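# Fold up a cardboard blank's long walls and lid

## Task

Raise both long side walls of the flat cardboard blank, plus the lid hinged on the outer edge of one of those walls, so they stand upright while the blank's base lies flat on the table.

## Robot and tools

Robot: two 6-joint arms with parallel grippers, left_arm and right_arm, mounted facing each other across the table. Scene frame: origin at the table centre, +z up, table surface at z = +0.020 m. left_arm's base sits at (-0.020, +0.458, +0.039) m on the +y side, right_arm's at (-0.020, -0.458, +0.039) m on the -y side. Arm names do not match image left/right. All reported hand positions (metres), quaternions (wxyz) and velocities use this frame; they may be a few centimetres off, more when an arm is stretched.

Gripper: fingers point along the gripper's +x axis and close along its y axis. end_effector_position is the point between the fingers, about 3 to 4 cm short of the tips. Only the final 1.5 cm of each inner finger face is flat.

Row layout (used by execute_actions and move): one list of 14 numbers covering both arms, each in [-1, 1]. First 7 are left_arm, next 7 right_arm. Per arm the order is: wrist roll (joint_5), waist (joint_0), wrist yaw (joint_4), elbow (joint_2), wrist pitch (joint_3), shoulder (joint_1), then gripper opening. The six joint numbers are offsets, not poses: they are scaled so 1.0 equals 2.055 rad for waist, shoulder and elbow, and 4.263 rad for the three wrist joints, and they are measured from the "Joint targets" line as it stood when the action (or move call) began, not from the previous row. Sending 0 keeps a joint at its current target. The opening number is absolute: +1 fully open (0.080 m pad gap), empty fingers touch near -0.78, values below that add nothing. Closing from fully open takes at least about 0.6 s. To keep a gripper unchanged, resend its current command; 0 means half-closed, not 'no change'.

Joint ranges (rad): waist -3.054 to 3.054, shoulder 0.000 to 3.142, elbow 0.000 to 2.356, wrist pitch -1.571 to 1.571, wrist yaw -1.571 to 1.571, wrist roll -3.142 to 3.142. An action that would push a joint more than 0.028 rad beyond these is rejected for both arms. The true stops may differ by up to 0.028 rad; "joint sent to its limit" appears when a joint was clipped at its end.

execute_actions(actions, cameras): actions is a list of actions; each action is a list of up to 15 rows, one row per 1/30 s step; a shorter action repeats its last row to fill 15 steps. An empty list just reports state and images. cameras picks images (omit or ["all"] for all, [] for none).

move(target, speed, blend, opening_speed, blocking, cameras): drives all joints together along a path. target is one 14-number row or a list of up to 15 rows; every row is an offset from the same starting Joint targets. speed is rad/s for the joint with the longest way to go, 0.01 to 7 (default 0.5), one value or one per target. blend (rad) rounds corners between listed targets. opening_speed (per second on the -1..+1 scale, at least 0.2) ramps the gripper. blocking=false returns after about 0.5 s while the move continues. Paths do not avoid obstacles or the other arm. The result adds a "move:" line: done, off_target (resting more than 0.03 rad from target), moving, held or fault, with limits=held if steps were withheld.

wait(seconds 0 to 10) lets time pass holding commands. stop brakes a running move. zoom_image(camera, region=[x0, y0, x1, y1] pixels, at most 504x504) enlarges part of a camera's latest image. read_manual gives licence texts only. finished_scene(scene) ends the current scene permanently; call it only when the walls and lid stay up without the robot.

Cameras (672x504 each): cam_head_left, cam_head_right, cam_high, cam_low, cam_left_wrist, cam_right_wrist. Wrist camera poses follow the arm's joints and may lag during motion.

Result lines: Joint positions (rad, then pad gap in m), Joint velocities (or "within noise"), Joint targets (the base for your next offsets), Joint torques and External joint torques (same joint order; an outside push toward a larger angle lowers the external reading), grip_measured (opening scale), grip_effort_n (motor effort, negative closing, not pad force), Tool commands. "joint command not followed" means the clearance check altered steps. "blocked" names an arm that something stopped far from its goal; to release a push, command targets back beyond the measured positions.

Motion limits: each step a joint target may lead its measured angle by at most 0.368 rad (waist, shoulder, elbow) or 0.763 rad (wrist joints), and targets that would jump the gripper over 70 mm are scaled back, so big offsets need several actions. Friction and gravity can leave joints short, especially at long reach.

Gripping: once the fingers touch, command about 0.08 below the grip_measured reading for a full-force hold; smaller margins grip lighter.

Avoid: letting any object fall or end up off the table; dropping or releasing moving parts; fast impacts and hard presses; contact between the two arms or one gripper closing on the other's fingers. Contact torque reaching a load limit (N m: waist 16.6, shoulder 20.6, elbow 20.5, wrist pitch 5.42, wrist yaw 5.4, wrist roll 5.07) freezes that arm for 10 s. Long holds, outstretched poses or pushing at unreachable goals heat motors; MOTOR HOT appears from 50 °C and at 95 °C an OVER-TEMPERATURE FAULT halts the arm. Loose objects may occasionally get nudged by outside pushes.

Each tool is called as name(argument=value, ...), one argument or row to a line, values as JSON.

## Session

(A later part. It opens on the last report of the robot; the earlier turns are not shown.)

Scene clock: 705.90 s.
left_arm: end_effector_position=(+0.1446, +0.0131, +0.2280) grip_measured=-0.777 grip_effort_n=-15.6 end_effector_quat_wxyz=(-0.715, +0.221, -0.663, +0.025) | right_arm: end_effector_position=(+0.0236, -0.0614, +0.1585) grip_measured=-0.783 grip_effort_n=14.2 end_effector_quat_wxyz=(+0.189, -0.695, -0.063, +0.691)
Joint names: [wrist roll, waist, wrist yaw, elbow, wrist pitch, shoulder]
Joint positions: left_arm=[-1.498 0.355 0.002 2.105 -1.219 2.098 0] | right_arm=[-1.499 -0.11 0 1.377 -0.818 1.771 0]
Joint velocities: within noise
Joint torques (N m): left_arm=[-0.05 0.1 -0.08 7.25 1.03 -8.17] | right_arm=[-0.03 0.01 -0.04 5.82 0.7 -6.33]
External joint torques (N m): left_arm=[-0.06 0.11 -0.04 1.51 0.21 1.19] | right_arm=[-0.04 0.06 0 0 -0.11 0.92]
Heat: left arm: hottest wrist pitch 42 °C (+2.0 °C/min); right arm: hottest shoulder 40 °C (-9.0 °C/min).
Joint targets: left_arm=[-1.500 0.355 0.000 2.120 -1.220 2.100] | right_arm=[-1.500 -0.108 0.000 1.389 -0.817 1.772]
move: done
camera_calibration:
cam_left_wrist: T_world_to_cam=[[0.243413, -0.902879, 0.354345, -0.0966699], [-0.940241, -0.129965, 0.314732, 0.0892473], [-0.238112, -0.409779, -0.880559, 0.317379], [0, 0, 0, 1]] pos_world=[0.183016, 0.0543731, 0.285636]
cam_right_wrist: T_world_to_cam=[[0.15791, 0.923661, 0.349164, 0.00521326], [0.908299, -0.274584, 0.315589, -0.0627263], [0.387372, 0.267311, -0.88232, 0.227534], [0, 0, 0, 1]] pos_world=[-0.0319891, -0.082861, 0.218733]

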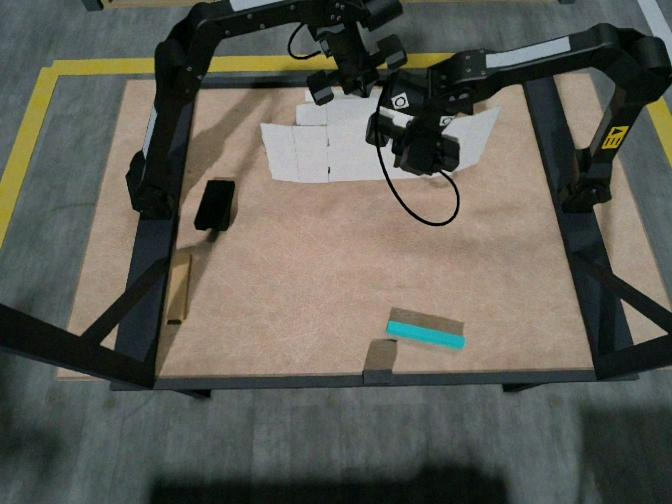

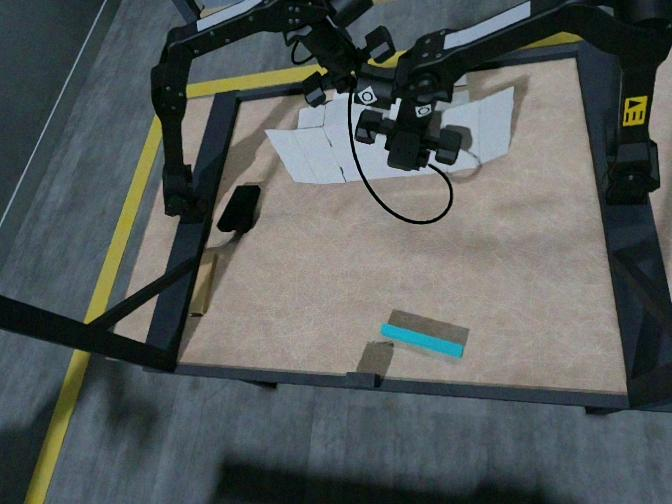

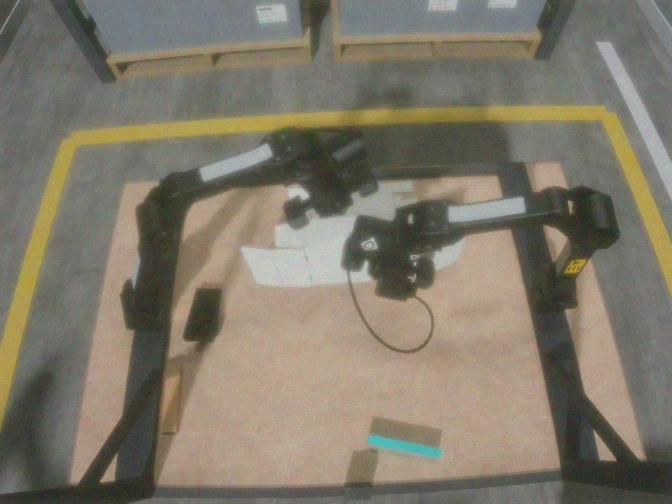

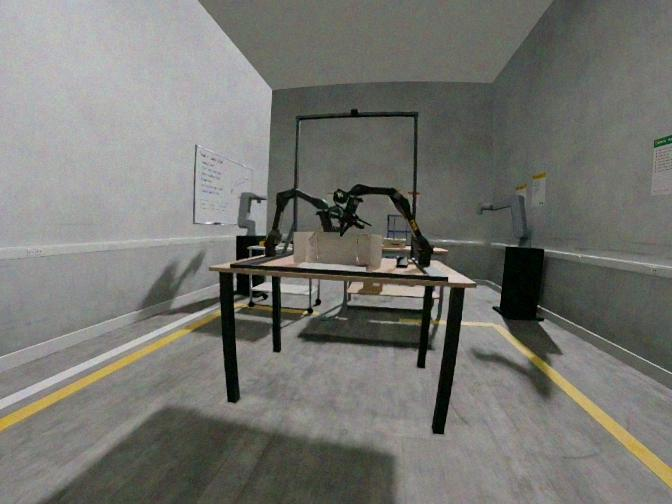

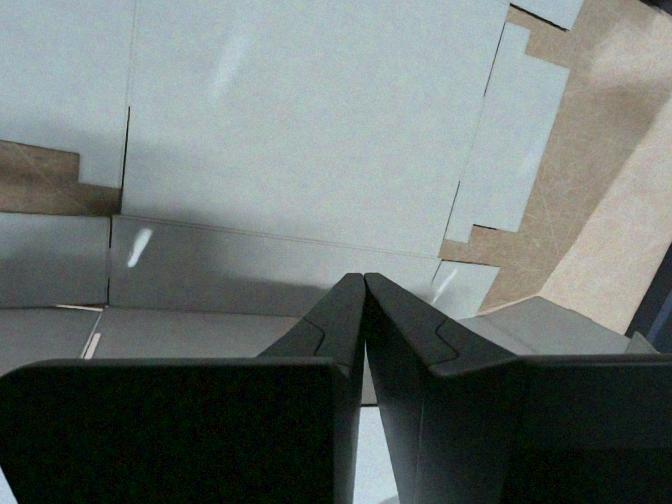

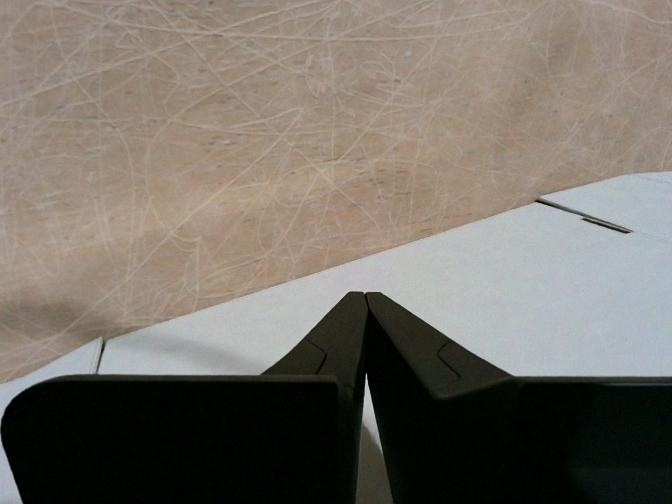

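move(
  target=[0,-0.2046,0,-0.1009,0.0156,-0.0686,-0.78,0,0.1582,0,0.009,-0.0009,0.0071,-0.78],
  speed=0.15,
)

zoom_image(
  camera="cam_low",
  region=[240, 190, 450, 290],
)

Scene clock: 715.67 s.
left_arm: end_effector_position=(-0.0067, +0.0069, +0.2289) grip_measured=-0.777 grip_effort_n=-13.7 end_effector_quat_wxyz=(+0.707, -0.108, +0.684, -0.140) | right_arm: end_effector_position=(-0.0960, -0.0648, +0.1599) grip_measured=-0.783 grip_effort_n=14.2 end_effector_quat_wxyz=(+0.084, -0.676, -0.166, +0.712)
Joint names: [wrist roll, waist, wrist yaw, elbow, wrist pitch, shoulder]
Joint positions: left_arm=[-1.498 0.024 -0.015 1.951 -1.175 1.992 0] | right_arm=[-1.499 0.19 -0.004 1.388 -0.823 1.775 0]
Joint velocities: within noise
Joint torques (N m): left_arm=[0 -0.79 0.03 5.95 1.31 -7.98] | right_arm=[-0.02 -0.75 0.14 6.39 0.86 -5.45]
External joint torques (N m): left_arm=[-0.02 -0.85 0.1 0.09 0.46 0.83] | right_arm=[-0.04 -0.76 0.19 0.52 0.02 1.83]
Heat: left arm: hottest wrist pitch 40 °C (-1.0 °C/min); right arm: hottest shoulder 40 °C (-8.0 °C/min).
Joint targets: left_arm=[-1.498 0.018 -0.013 1.952 -1.172 1.992] | right_arm=[-1.500 0.182 0.001 1.405 -0.820 1.785]
move: held (left_arm; a check stopped the path); limits=held; left_arm: the waist is farthest, 0.090 rad from its target
joint command not followed: on one or more control steps a check withheld the commanded joint targets of the left arm, and it was not sent them on those steps.
cause: the commanded joint targets, or the way to them, would bring a part of the robot too close to another arm (a part of this arm just beyond the wrist roll and a part of the right arm just beyond the wrist pitch, at the place that arm is still heading or pushing toward).
camera_calibration:
cam_left_wrist: T_world_to_cam=[[-0.0630399, -0.934715, 0.349761, -0.0665947], [-0.937593, 0.175554, 0.300168, -0.0528664], [-0.341974, -0.309011, -0.887449, 0.279891], [0, 0, 0, 1]] pos_world=[0.0419501, 0.0335231, 0.28755]
cam_right_wrist: T_world_to_cam=[[-0.121211, 0.928994, 0.349683, 0.000183109], [0.950136, 0.00661746, 0.311767, 0.0673129], [0.287316, 0.370036, -0.883472, 0.273222], [0, 0, 0, 1]] pos_world=[-0.142435, -0.101718, 0.220334]

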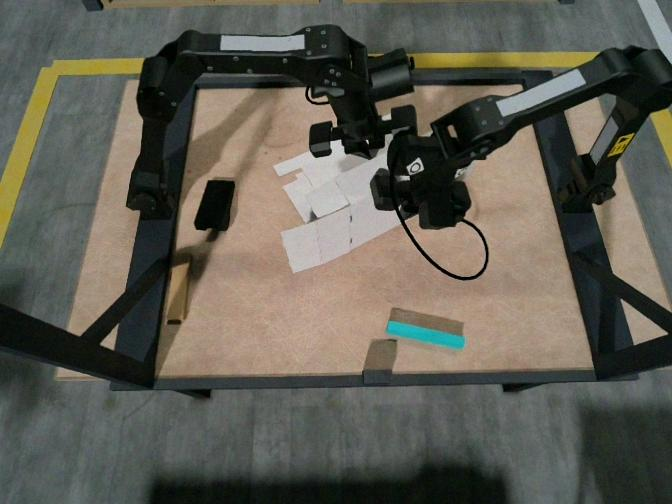

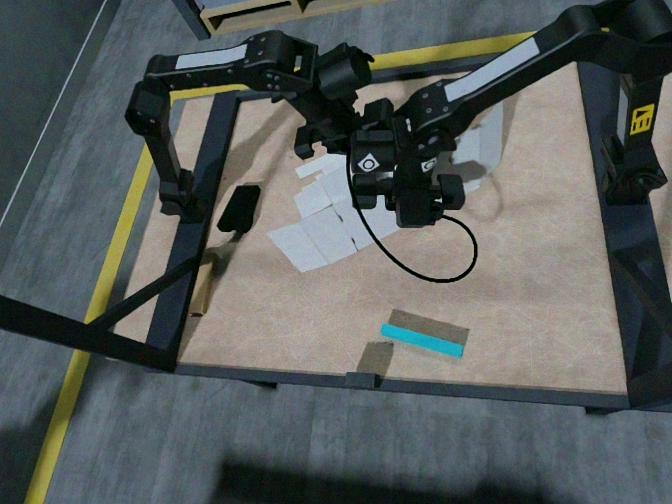

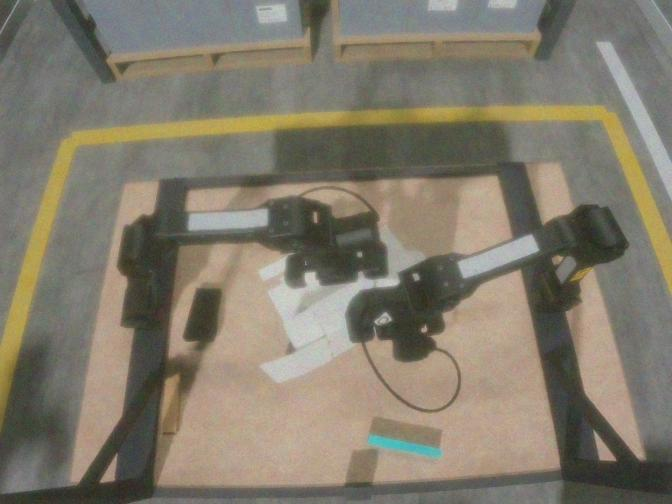

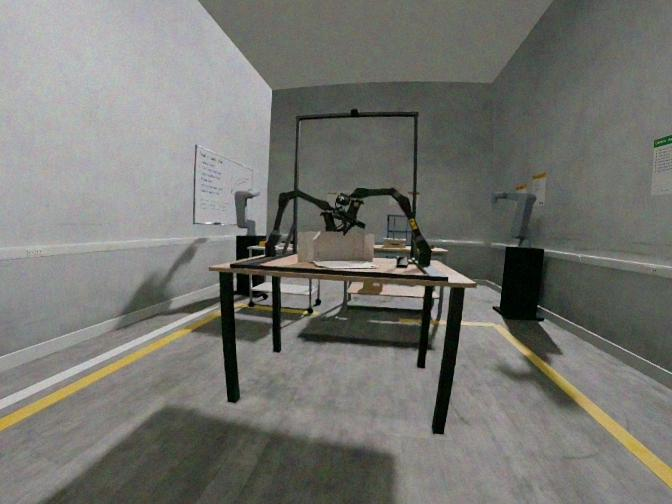

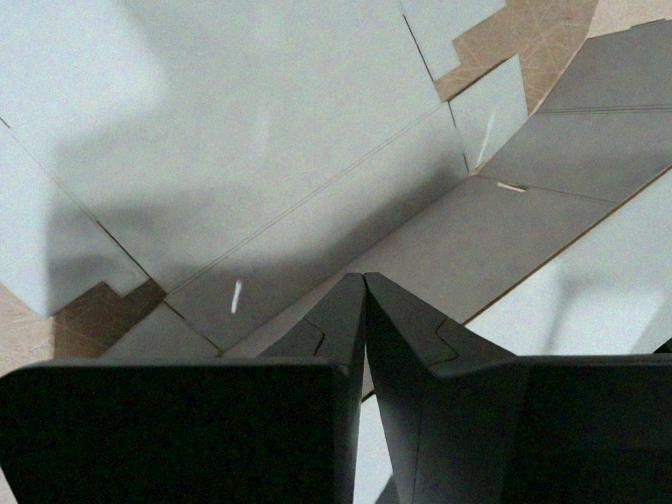

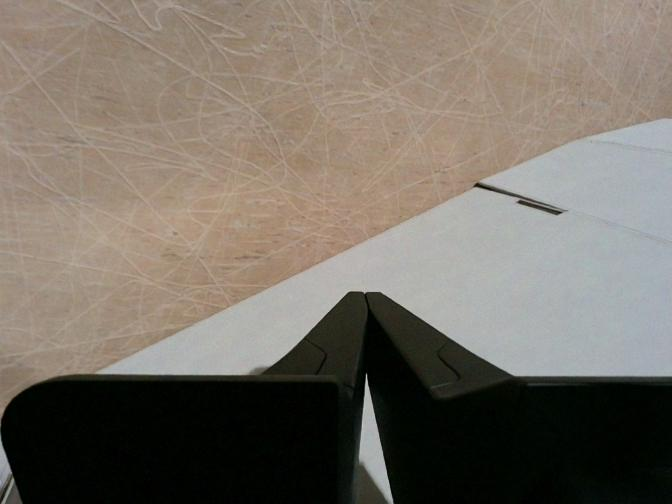

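Scaled by 2.400 from the camera's 672x504 image, which has a finer 960x720 frame.

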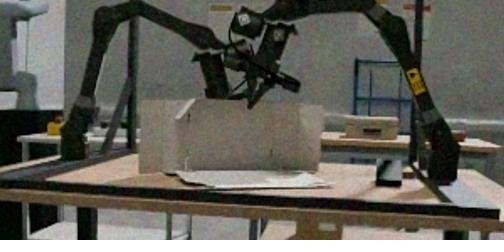

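move(
  target=[
    [0,0,0,-0.3659,0.0873,-0.4341,-0.78,0,0,0,0,0,0,-0.78],
    [-0.1325,-0.1158,-0.0894,-0.7229,0.2056,-0.4239,-0.78,0,0,0,0,0,0,-0.78],
  ],
  speed=0.7,
)

zoom_image(
  camera="cam_head_left",
  region=[220, 50, 500, 270],
)

Scene clock: 743.40 s.
left_arm: end_effector_position=(-0.0201, +0.1931, +0.1133) grip_measured=-0.777 grip_effort_n=-13.7 end_effector_quat_wxyz=(-0.696, +0.377, -0.600, +0.115) | right_arm: end_effector_position=(-0.0936, -0.0636, +0.1606) grip_measured=-0.783 grip_effort_n=14.2 end_effector_quat_wxyz=(+0.087, -0.678, -0.166, +0.711)
Joint names: [wrist roll, waist, wrist yaw, elbow, wrist pitch, shoulder]
Joint positions: left_arm=[-2.06 -0.218 -0.389 0.475 -0.299 1.119 0] | right_arm=[-1.499 0.185 -0.001 1.39 -0.823 1.776 0]
Joint velocities: within noise
Joint torques (N m): left_arm=[-0.06 -0.24 -0.32 4.87 1.61 -2.47] | right_arm=[-0.03 -0.26 -0.03 6.23 0.81 -5.5]
External joint torques (N m): left_arm=[-0.1 -0.24 -0.09 -0.95 0.51 0.19] | right_arm=[-0.04 -0.29 0.02 0.42 0 1.77]
Heat: left arm: hottest shoulder 41 °C (+4.0 °C/min); right arm: hottest elbow 39 °C (+3.0 °C/min).
Joint targets: left_arm=[-2.063 -0.220 -0.394 0.466 -0.296 1.121] | right_arm=[-1.500 0.182 0.000 1.405 -0.820 1.785]
move: done
camera_calibration:
cam_left_wrist: T_world_to_cam=[[0.279194, -0.691535, 0.666206, 0.07115], [-0.954912, -0.127, 0.268355, -0.00181458], [-0.100969, -0.711091, -0.695813, 0.290983], [0, 0, 0, 1]] pos_world=[0.00778283, 0.255888, 0.155556]
cam_right_wrist: T_world_to_cam=[[-0.116423, 0.928594, 0.352362, -0.000876096], [0.949214, -0.000380792, 0.314631, 0.0638301], [0.292299, 0.371097, -0.88139, 0.272868], [0, 0, 0, 1]] pos_world=[-0.14045, -0.100423, 0.220729]

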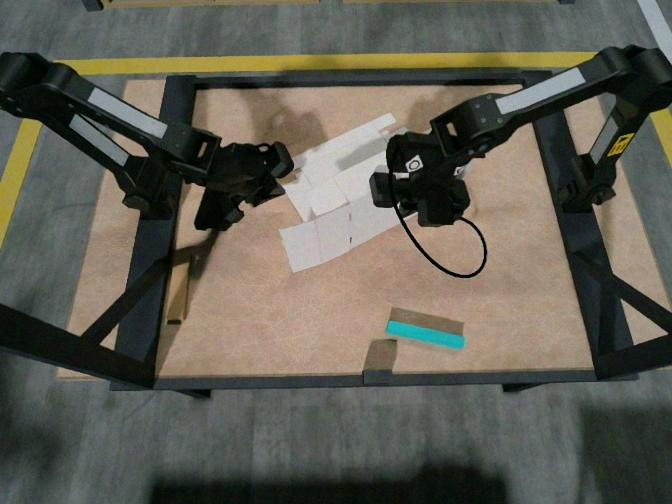

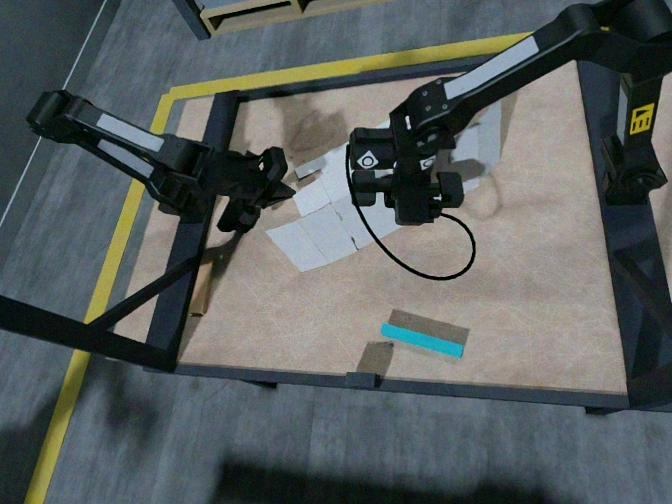

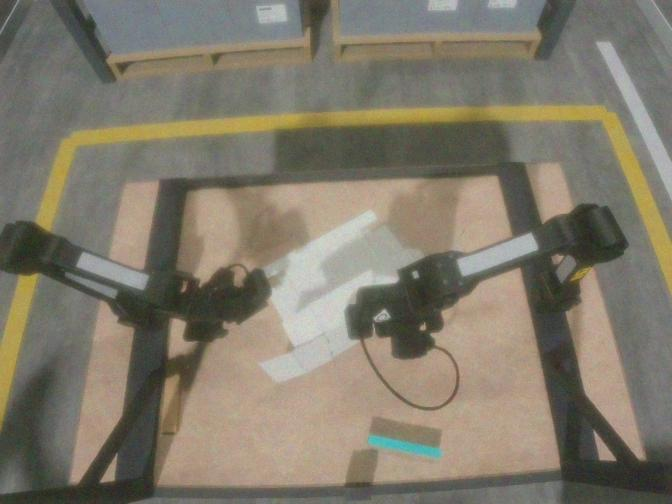

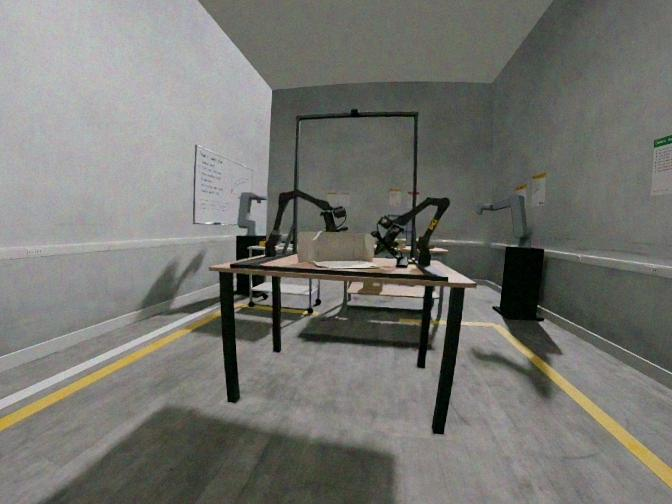

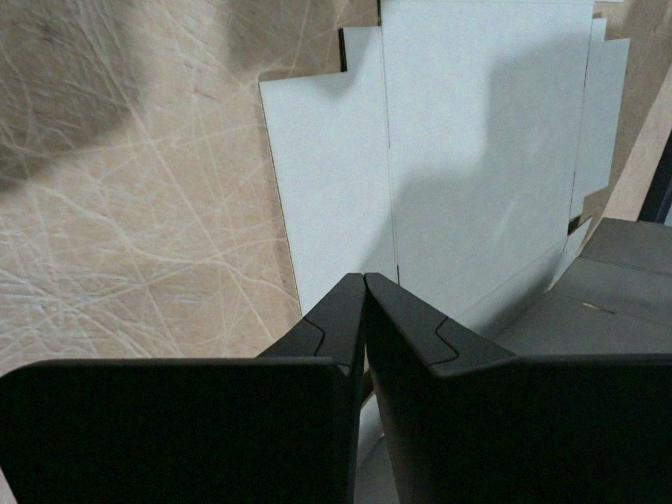

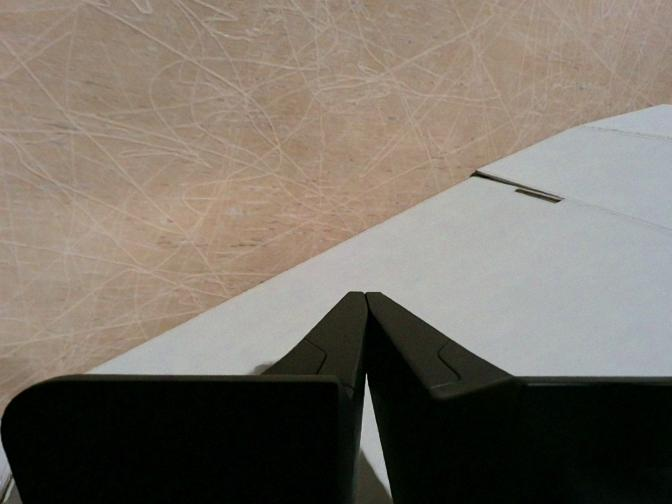

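Scaled by 1.800 from the camera's 672x504 image, which has a finer 960x720 frame.

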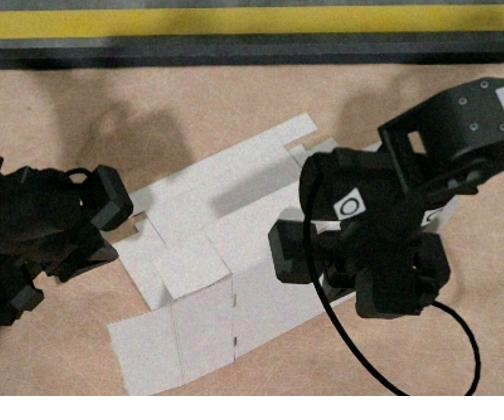

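zoom_image(
  camera="cam_left_wrist",
  region=[200, 0, 480, 330],
)

Scaled by 1.527 from the camera's 672x504 image, which has a finer 960x720 frame.

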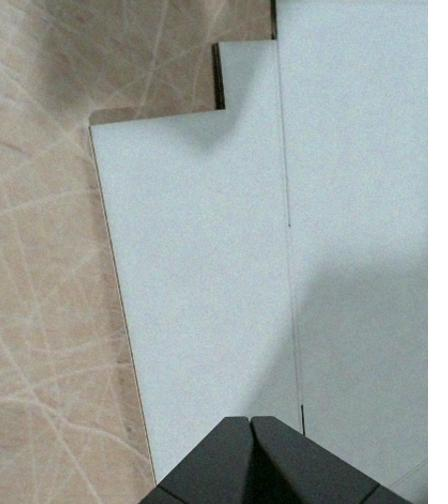

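move(
  target=[
    [0,0.0428,0,-0.0118,0.0359,0.0623,0.11,0,0,0,0,0,0,-0.78],
    [0,0.0428,0,-0.0461,0.0775,0.1142,0.11,0,0,0,0,0,0,-0.78],
    [0,0.0773,0,0.0098,0.0844,0.1845,0.11,0,0,0,0,0,0,-0.78],
  ],
  speed=0.25,
  cameras=["cam_left_wrist","cam_head_left"],
)

zoom_image(
  camera="cam_left_wrist",
  region=[200, 100, 530, 400],
)

Scene clock: 757.87 s.
left_arm: end_effector_position=(+0.0174, +0.1497, +0.0679) grip_measured=+0.107 grip_effort_n=13.7 end_effector_quat_wxyz=(-0.700, +0.429, -0.568, +0.067) | right_arm: end_effector_position=(-0.0936, -0.0636, +0.1606) grip_measured=-0.783 grip_effort_n=14.7 end_effector_quat_wxyz=(+0.087, -0.678, -0.166, +0.711)
Joint names: [wrist roll, waist, wrist yaw, elbow, wrist pitch, shoulder]
Joint positions: left_arm=[-2.061 -0.067 -0.395 0.487 0.068 1.481 0.04] | right_arm=[-1.499 0.185 -0.001 1.39 -0.823 1.776 0]
Joint velocities: within noise
Joint torques (N m): left_arm=[-0.05 0.49 -0.18 4.87 1.18 -2.01] | right_arm=[-0.03 -0.21 -0.02 6.21 0.81 -5.5]
External joint torques (N m): left_arm=[-0.08 0.51 0.04 0.01 0.07 2.23] | right_arm=[-0.05 -0.21 0.03 0.33 -0.02 1.83]
Heat: left arm: hottest wrist pitch 40 °C (-2.0 °C/min); right arm: hottest elbow 39 °C (+2.0 °C/min).
Joint targets: left_arm=[-2.063 -0.061 -0.394 0.486 0.064 1.500] | right_arm=[-1.500 0.182 0.000 1.405 -0.820 1.785]
move: done
camera_calibration:
cam_left_wrist: T_world_to_cam=[[0.380179, -0.627558, 0.679437, 0.0487205], [-0.92483, -0.2678, 0.270136, 0.0612032], [0.0124269, -0.731064, -0.682196, 0.232402], [0, 0, 0, 1]] pos_world=[0.035192, 0.216866, 0.108908]
Images, in order (width x height): cam_head_left 672x504, cam_left_wrist 672x504.

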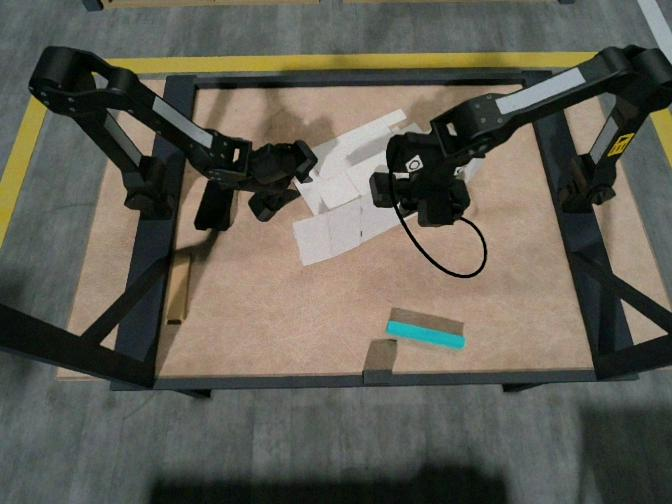

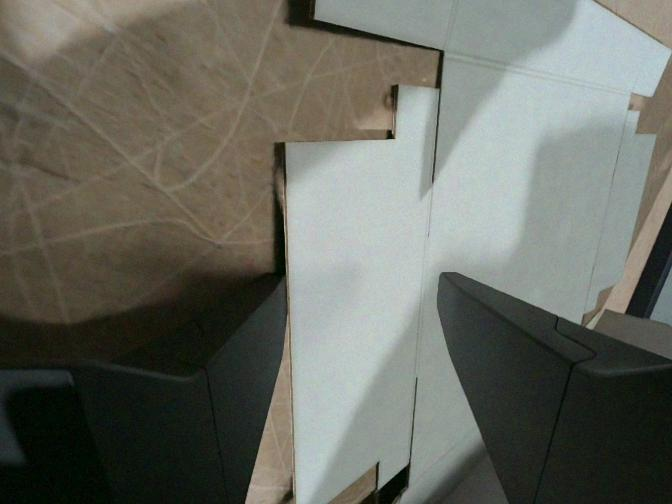

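Scaled by 1.527 from the camera's 672x504 image, which has a finer 960x720 frame.

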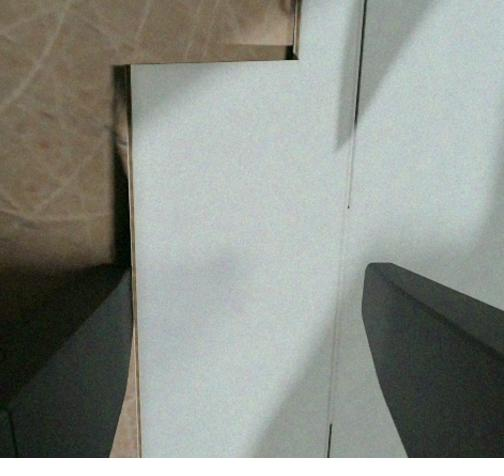

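move(
  target=[
    [0,-0.0091,0,-0.0202,0.0046,-0.0107,0.11,0,0,0,0,0,0,-0.78],
    [0,0.0085,0,0.0132,0.0061,0.0259,0.11,0,0,0,0,0,0,-0.78],
  ],
  speed=0.15,
  cameras=["cam_left_wrist","cam_head_left"],
)

zoom_image(
  camera="cam_left_wrist",
  region=[200, 100, 530, 400],
)

Scene clock: 768.83 s.
left_arm: end_effector_position=(+0.0228, +0.1388, +0.0674) grip_measured=+0.107 grip_effort_n=14.2 end_effector_quat_wxyz=(-0.699, +0.438, -0.561, +0.064) | right_arm: end_effector_position=(-0.0936, -0.0636, +0.1606) grip_measured=-0.783 grip_effort_n=14.2 end_effector_quat_wxyz=(+0.087, -0.678, -0.166, +0.711)
Joint names: [wrist roll, waist, wrist yaw, elbow, wrist pitch, shoulder]
Joint positions: left_arm=[-2.061 -0.05 -0.401 0.519 0.097 1.53 0.04] | right_arm=[-1.499 0.185 -0.001 1.39 -0.823 1.776 0]
Joint velocities: within noise
Joint torques (N m): left_arm=[-0.04 0.7 0 4.18 1.02 -1.54] | right_arm=[-0.03 -0.21 -0.01 6.21 0.81 -5.47]
External joint torques (N m): left_arm=[-0.08 0.72 0.22 -0.75 -0.14 3.07] | right_arm=[-0.04 -0.25 0.04 0.38 -0.01 1.8]
Heat: left arm: hottest wrist pitch 39 °C (-2.0 °C/min); right arm: hottest elbow 39 °C (+1.0 °C/min).
Joint targets: left_arm=[-2.063 -0.044 -0.394 0.513 0.090 1.553] | right_arm=[-1.500 0.182 0.000 1.405 -0.820 1.785]
move: done
camera_calibration:
cam_left_wrist: T_world_to_cam=[[0.390121, -0.611515, 0.688371, 0.0371062], [-0.920278, -0.283245, 0.269929, 0.0654254], [0.0299118, -0.738797, -0.673264, 0.2241], [0, 0, 0, 1]] pos_world=[0.0390304, 0.206787, 0.107675]
Images, in order (width x height): cam_head_left 672x504, cam_left_wrist 672x504.

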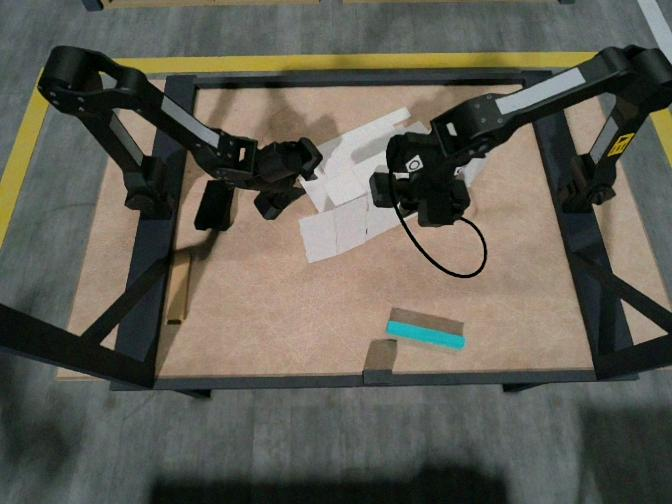

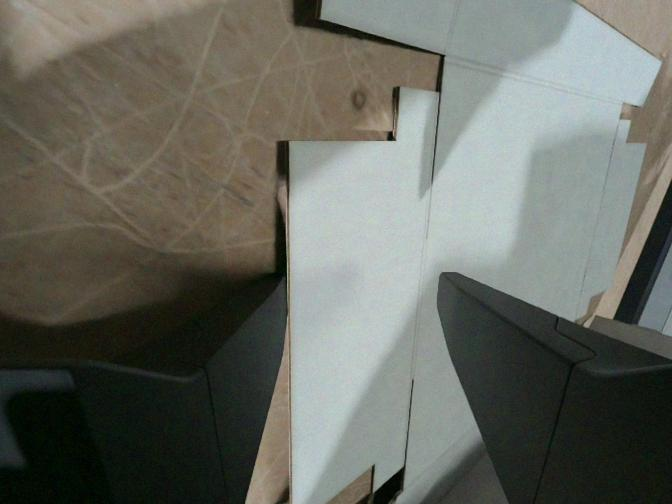

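Scaled by 1.527 from the camera's 672x504 image, which has a finer 960x720 frame.

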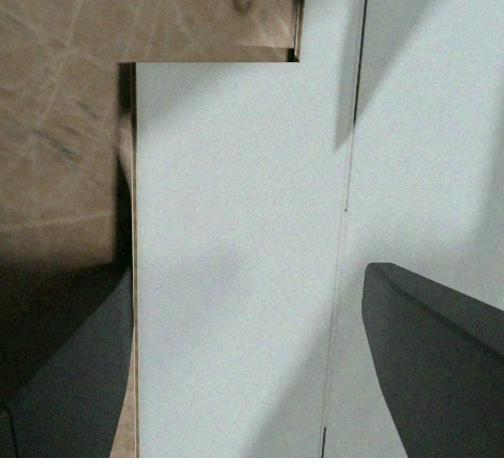

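move(
  target=[0,0,0,0,0,0,-0.9,0,0,0,0,0,0,-0.78],
  speed=0.2,
  opening_speed=0.8,
  cameras=["cam_left_wrist","cam_head_left"],
)

Scene clock: 774.20 s.
left_arm: end_effector_position=(+0.0233, +0.1415, +0.0604) grip_measured=-0.785 grip_effort_n=-83.5 end_effector_quat_wxyz=(-0.704, +0.429, -0.563, +0.055) | right_arm: end_effector_position=(-0.0936, -0.0636, +0.1606) grip_measured=-0.783 grip_effort_n=14.2 end_effector_quat_wxyz=(+0.087, -0.678, -0.166, +0.711)
Joint names: [wrist roll, waist, wrist yaw, elbow, wrist pitch, shoulder]
Joint positions: left_arm=[-2.061 -0.046 -0.395 0.519 0.089 1.549 0] | right_arm=[-1.499 0.185 -0.001 1.39 -0.823 1.776 0]
Joint velocities: within noise
Joint torques (N m): left_arm=[-0.05 0.26 -0.2 4.15 1.54 -3.72] | right_arm=[-0.02 -0.25 -0.02 6.2 0.81 -5.49]
External joint torques (N m): left_arm=[-0.09 0.23 0.03 -0.55 0.44 0.86] | right_arm=[-0.04 -0.2 0.02 0.34 -0.01 1.83]
Heat: left arm: hottest wrist pitch 38 °C (-2.0 °C/min); right arm: hottest elbow 39 °C (+1.0 °C/min).
Joint targets: left_arm=[-2.063 -0.044 -0.394 0.513 0.090 1.553] | right_arm=[-1.500 0.182 0.000 1.405 -0.820 1.785]
move: done
camera_calibration:
cam_left_wrist: T_world_to_cam=[[0.392599, -0.62989, 0.670153, 0.0469261], [-0.919284, -0.290929, 0.265099, 0.0698569], [0.0279834, -0.720138, -0.693266, 0.219989], [0, 0, 0, 1]] pos_world=[0.0396392, 0.208304, 0.102544]
Images, in order (width x height): cam_head_left 672x504, cam_left_wrist 672x504.

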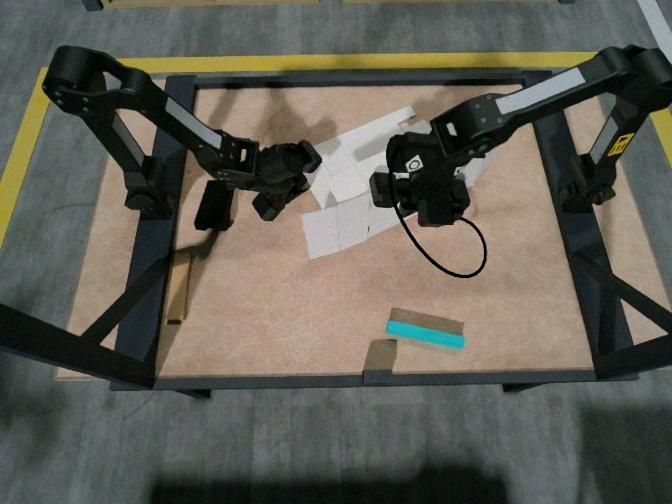

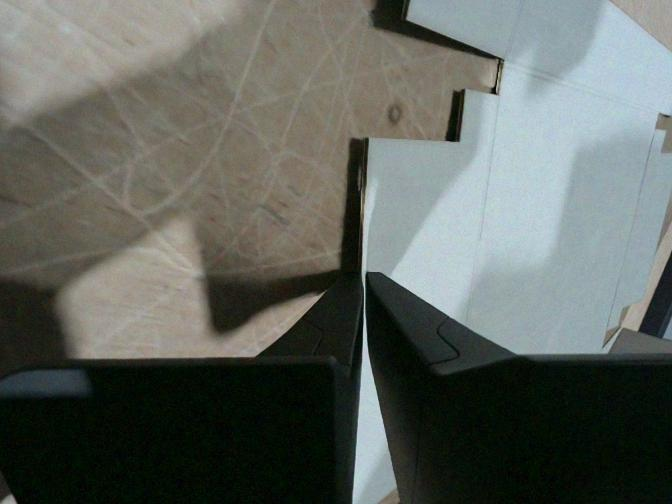

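move(
  target=[0,0,0,0.0306,-0.0395,-0.0513,-1,0,0,0,0,0,0,-0.78],
  speed=0.15,
  cameras=["cam_left_wrist","cam_head_left"],
)

Scene clock: 779.10 s.
left_arm: end_effector_position=(+0.0240, +0.1511, +0.0777) grip_measured=-0.785 grip_effort_n=-83.5 end_effector_quat_wxyz=(-0.713, +0.414, -0.564, +0.043) | right_arm: end_effector_position=(-0.0936, -0.0630, +0.1612) grip_measured=-0.783 grip_effort_n=14.2 end_effector_quat_wxyz=(+0.088, -0.678, -0.166, +0.711)
Joint names: [wrist roll, waist, wrist yaw, elbow, wrist pitch, shoulder]
Joint positions: left_arm=[-2.061 -0.046 -0.395 0.556 -0.08 1.46 0] | right_arm=[-1.499 0.185 0 1.392 -0.822 1.776 0]
Joint velocities: within noise
Joint torques (N m): left_arm=[-0.01 0.16 -0.15 7.11 1.5 -5.27] | right_arm=[-0.03 -0.26 -0.02 5.99 0.78 -5.51]
External joint torques (N m): left_arm=[-0.04 0.17 0.08 1.97 0.44 -0.91] | right_arm=[-0.04 -0.25 0.03 0.13 -0.03 1.84]
Heat: left arm: hottest wrist pitch 39 °C (-1.0 °C/min); right arm: hottest elbow 39 °C (+1.0 °C/min).
Joint targets: left_arm=[-2.063 -0.044 -0.394 0.576 -0.078 1.448] | right_arm=[-1.500 0.182 0.001 1.405 -0.820 1.785]
move: done
camera_calibration:
cam_left_wrist: T_world_to_cam=[[0.391761, -0.657404, 0.643695, 0.0473422], [-0.919581, -0.302503, 0.250723, 0.0716095], [0.0298928, -0.690153, -0.723046, 0.236596], [0, 0, 0, 1]] pos_world=[0.0402314, 0.216073, 0.122642]
Images, in order (width x height): cam_head_left 672x504, cam_left_wrist 672x504.

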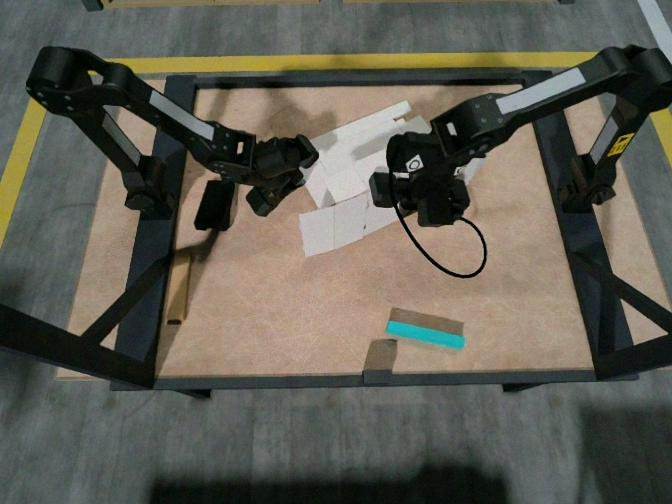

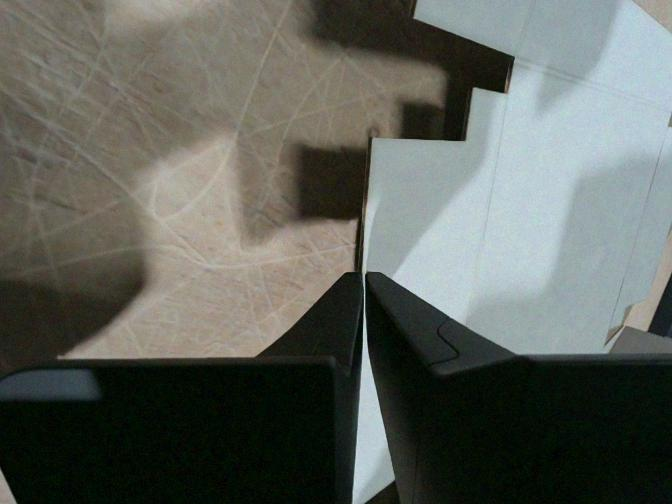

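move(
  target=[
    [0,0,0,0,0,0,-1,0,0,0,-0.197,-0.0633,-0.484,-0.78],
    [0,0,0,0,0,0,-1,0,-0.7212,0,-0.197,-0.0633,-0.484,-0.78],
    [0,-0.0273,0,0.0908,-0.0684,-0.0511,-1,0,-0.7212,0,-0.197,-0.0633,-0.484,-0.78],
  ],
  speed=[0.6,0.8,0.15],
)

zoom_image(
  camera="cam_low",
  region=[240, 190, 450, 290],
)

Scene clock: 800.43 s.
left_arm: end_effector_position=(+0.0073, +0.1399, +0.1380) grip_measured=-0.785 grip_effort_n=-83.5 end_effector_quat_wxyz=(-0.711, +0.401, -0.574, +0.063) | right_arm: end_effector_position=(+0.1740, -0.4030, +0.2732) grip_measured=-0.783 grip_effort_n=14.2 end_effector_quat_wxyz=(+0.617, -0.653, +0.225, +0.377)
Joint names: [wrist roll, waist, wrist yaw, elbow, wrist pitch, shoulder]
Joint positions: left_arm=[-2.061 -0.097 -0.395 0.744 -0.371 1.353 0] | right_arm=[-1.499 -1.296 0.001 1.007 -1.09 0.796 0]
Joint velocities: within noise
Joint torques (N m): left_arm=[-0.05 -0.4 -0.14 7.59 1.41 -5.21] | right_arm=[0 -0.37 -0.06 4.01 1.04 -1.1]
External joint torques (N m): left_arm=[-0.08 -0.37 0.09 1.72 0.33 -0.91] | right_arm=[-0.03 -0.38 -0.02 -1.73 -0.17 -0.39]
Heat: left arm: hottest wrist pitch 38 °C (-1.0 °C/min); right arm: hottest elbow 38 °C (-1.0 °C/min).
Joint targets: left_arm=[-2.063 -0.100 -0.394 0.763 -0.370 1.343] | right_arm=[-1.500 -1.300 0.001 1.000 -1.090 0.790]
move: done
camera_calibration:
cam_left_wrist: T_world_to_cam=[[0.357689, -0.674205, 0.646147, 0.0100749], [-0.933822, -0.253841, 0.252075, 0.0308762], [-0.00593119, -0.693551, -0.720383, 0.273363], [0, 0, 0, 1]] pos_world=[0.0268505, 0.204221, 0.182633]
cam_right_wrist: T_world_to_cam=[[0.756611, 0.154904, 0.635252, -0.235181], [-0.00501945, -0.970128, 0.24254, -0.430858], [0.653846, -0.186697, -0.733232, 0.0917062], [0, 0, 0, 1]] pos_world=[0.115816, -0.364436, 0.321141]

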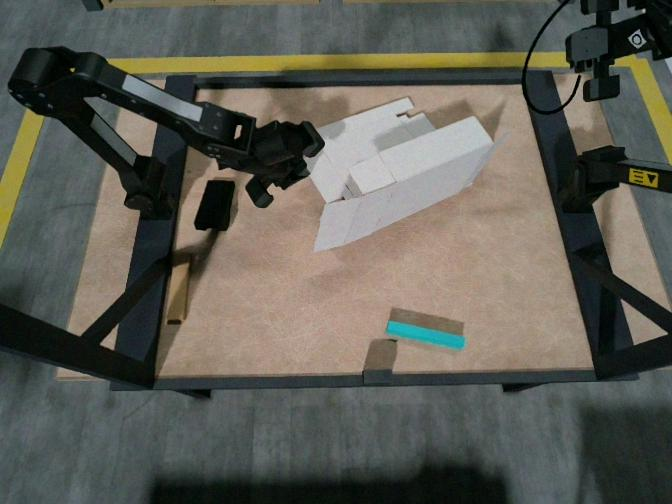

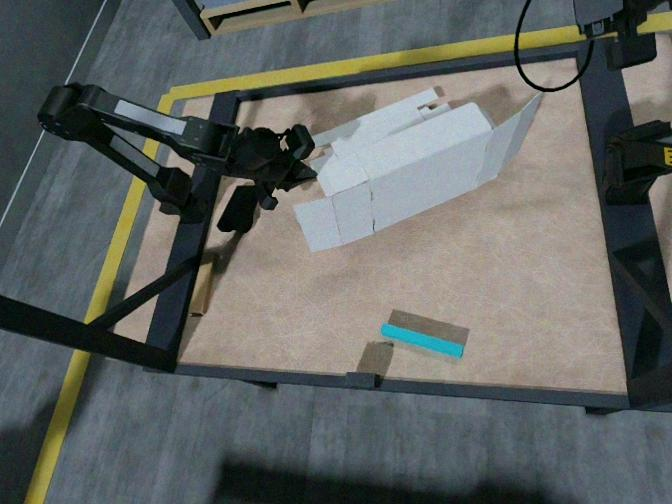

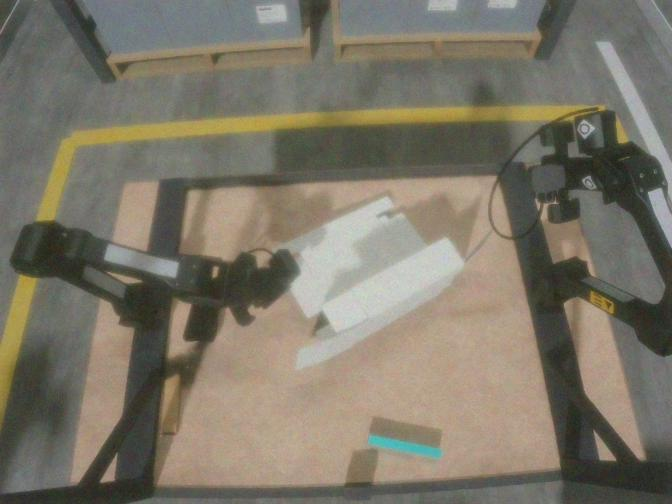

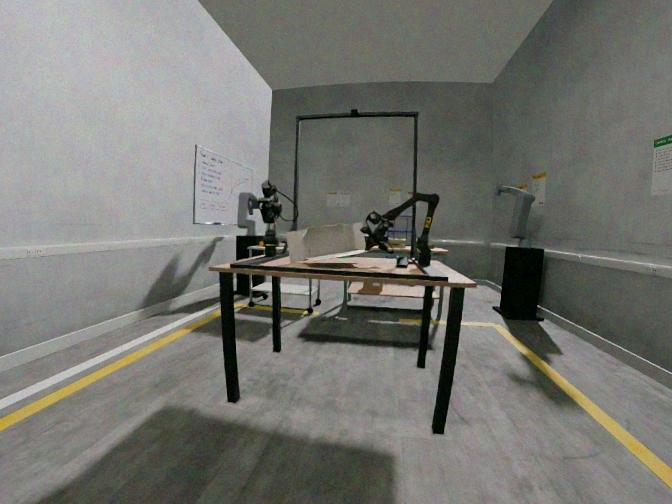

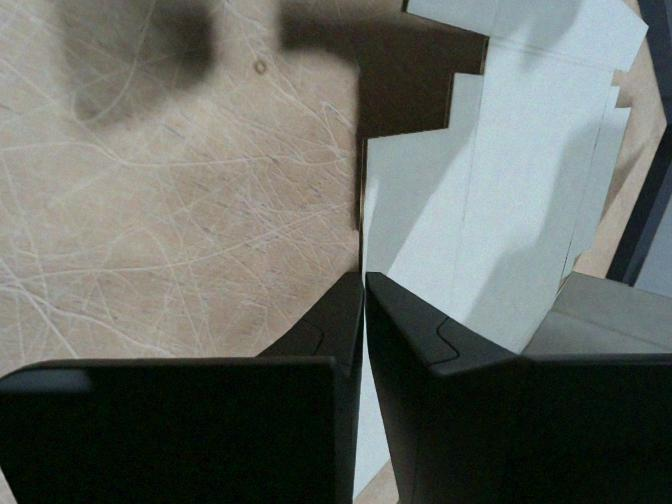

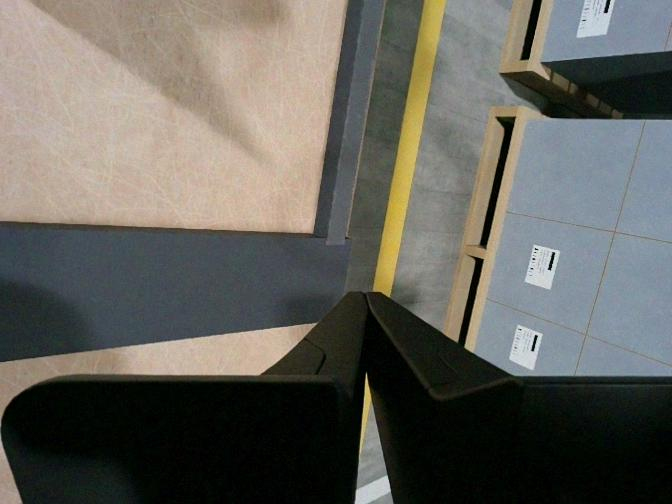

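Scaled by 2.400 from the camera's 672x504 image, which has a finer 960x720 frame.

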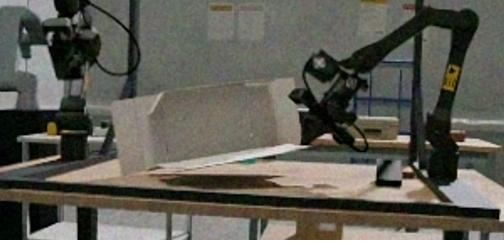

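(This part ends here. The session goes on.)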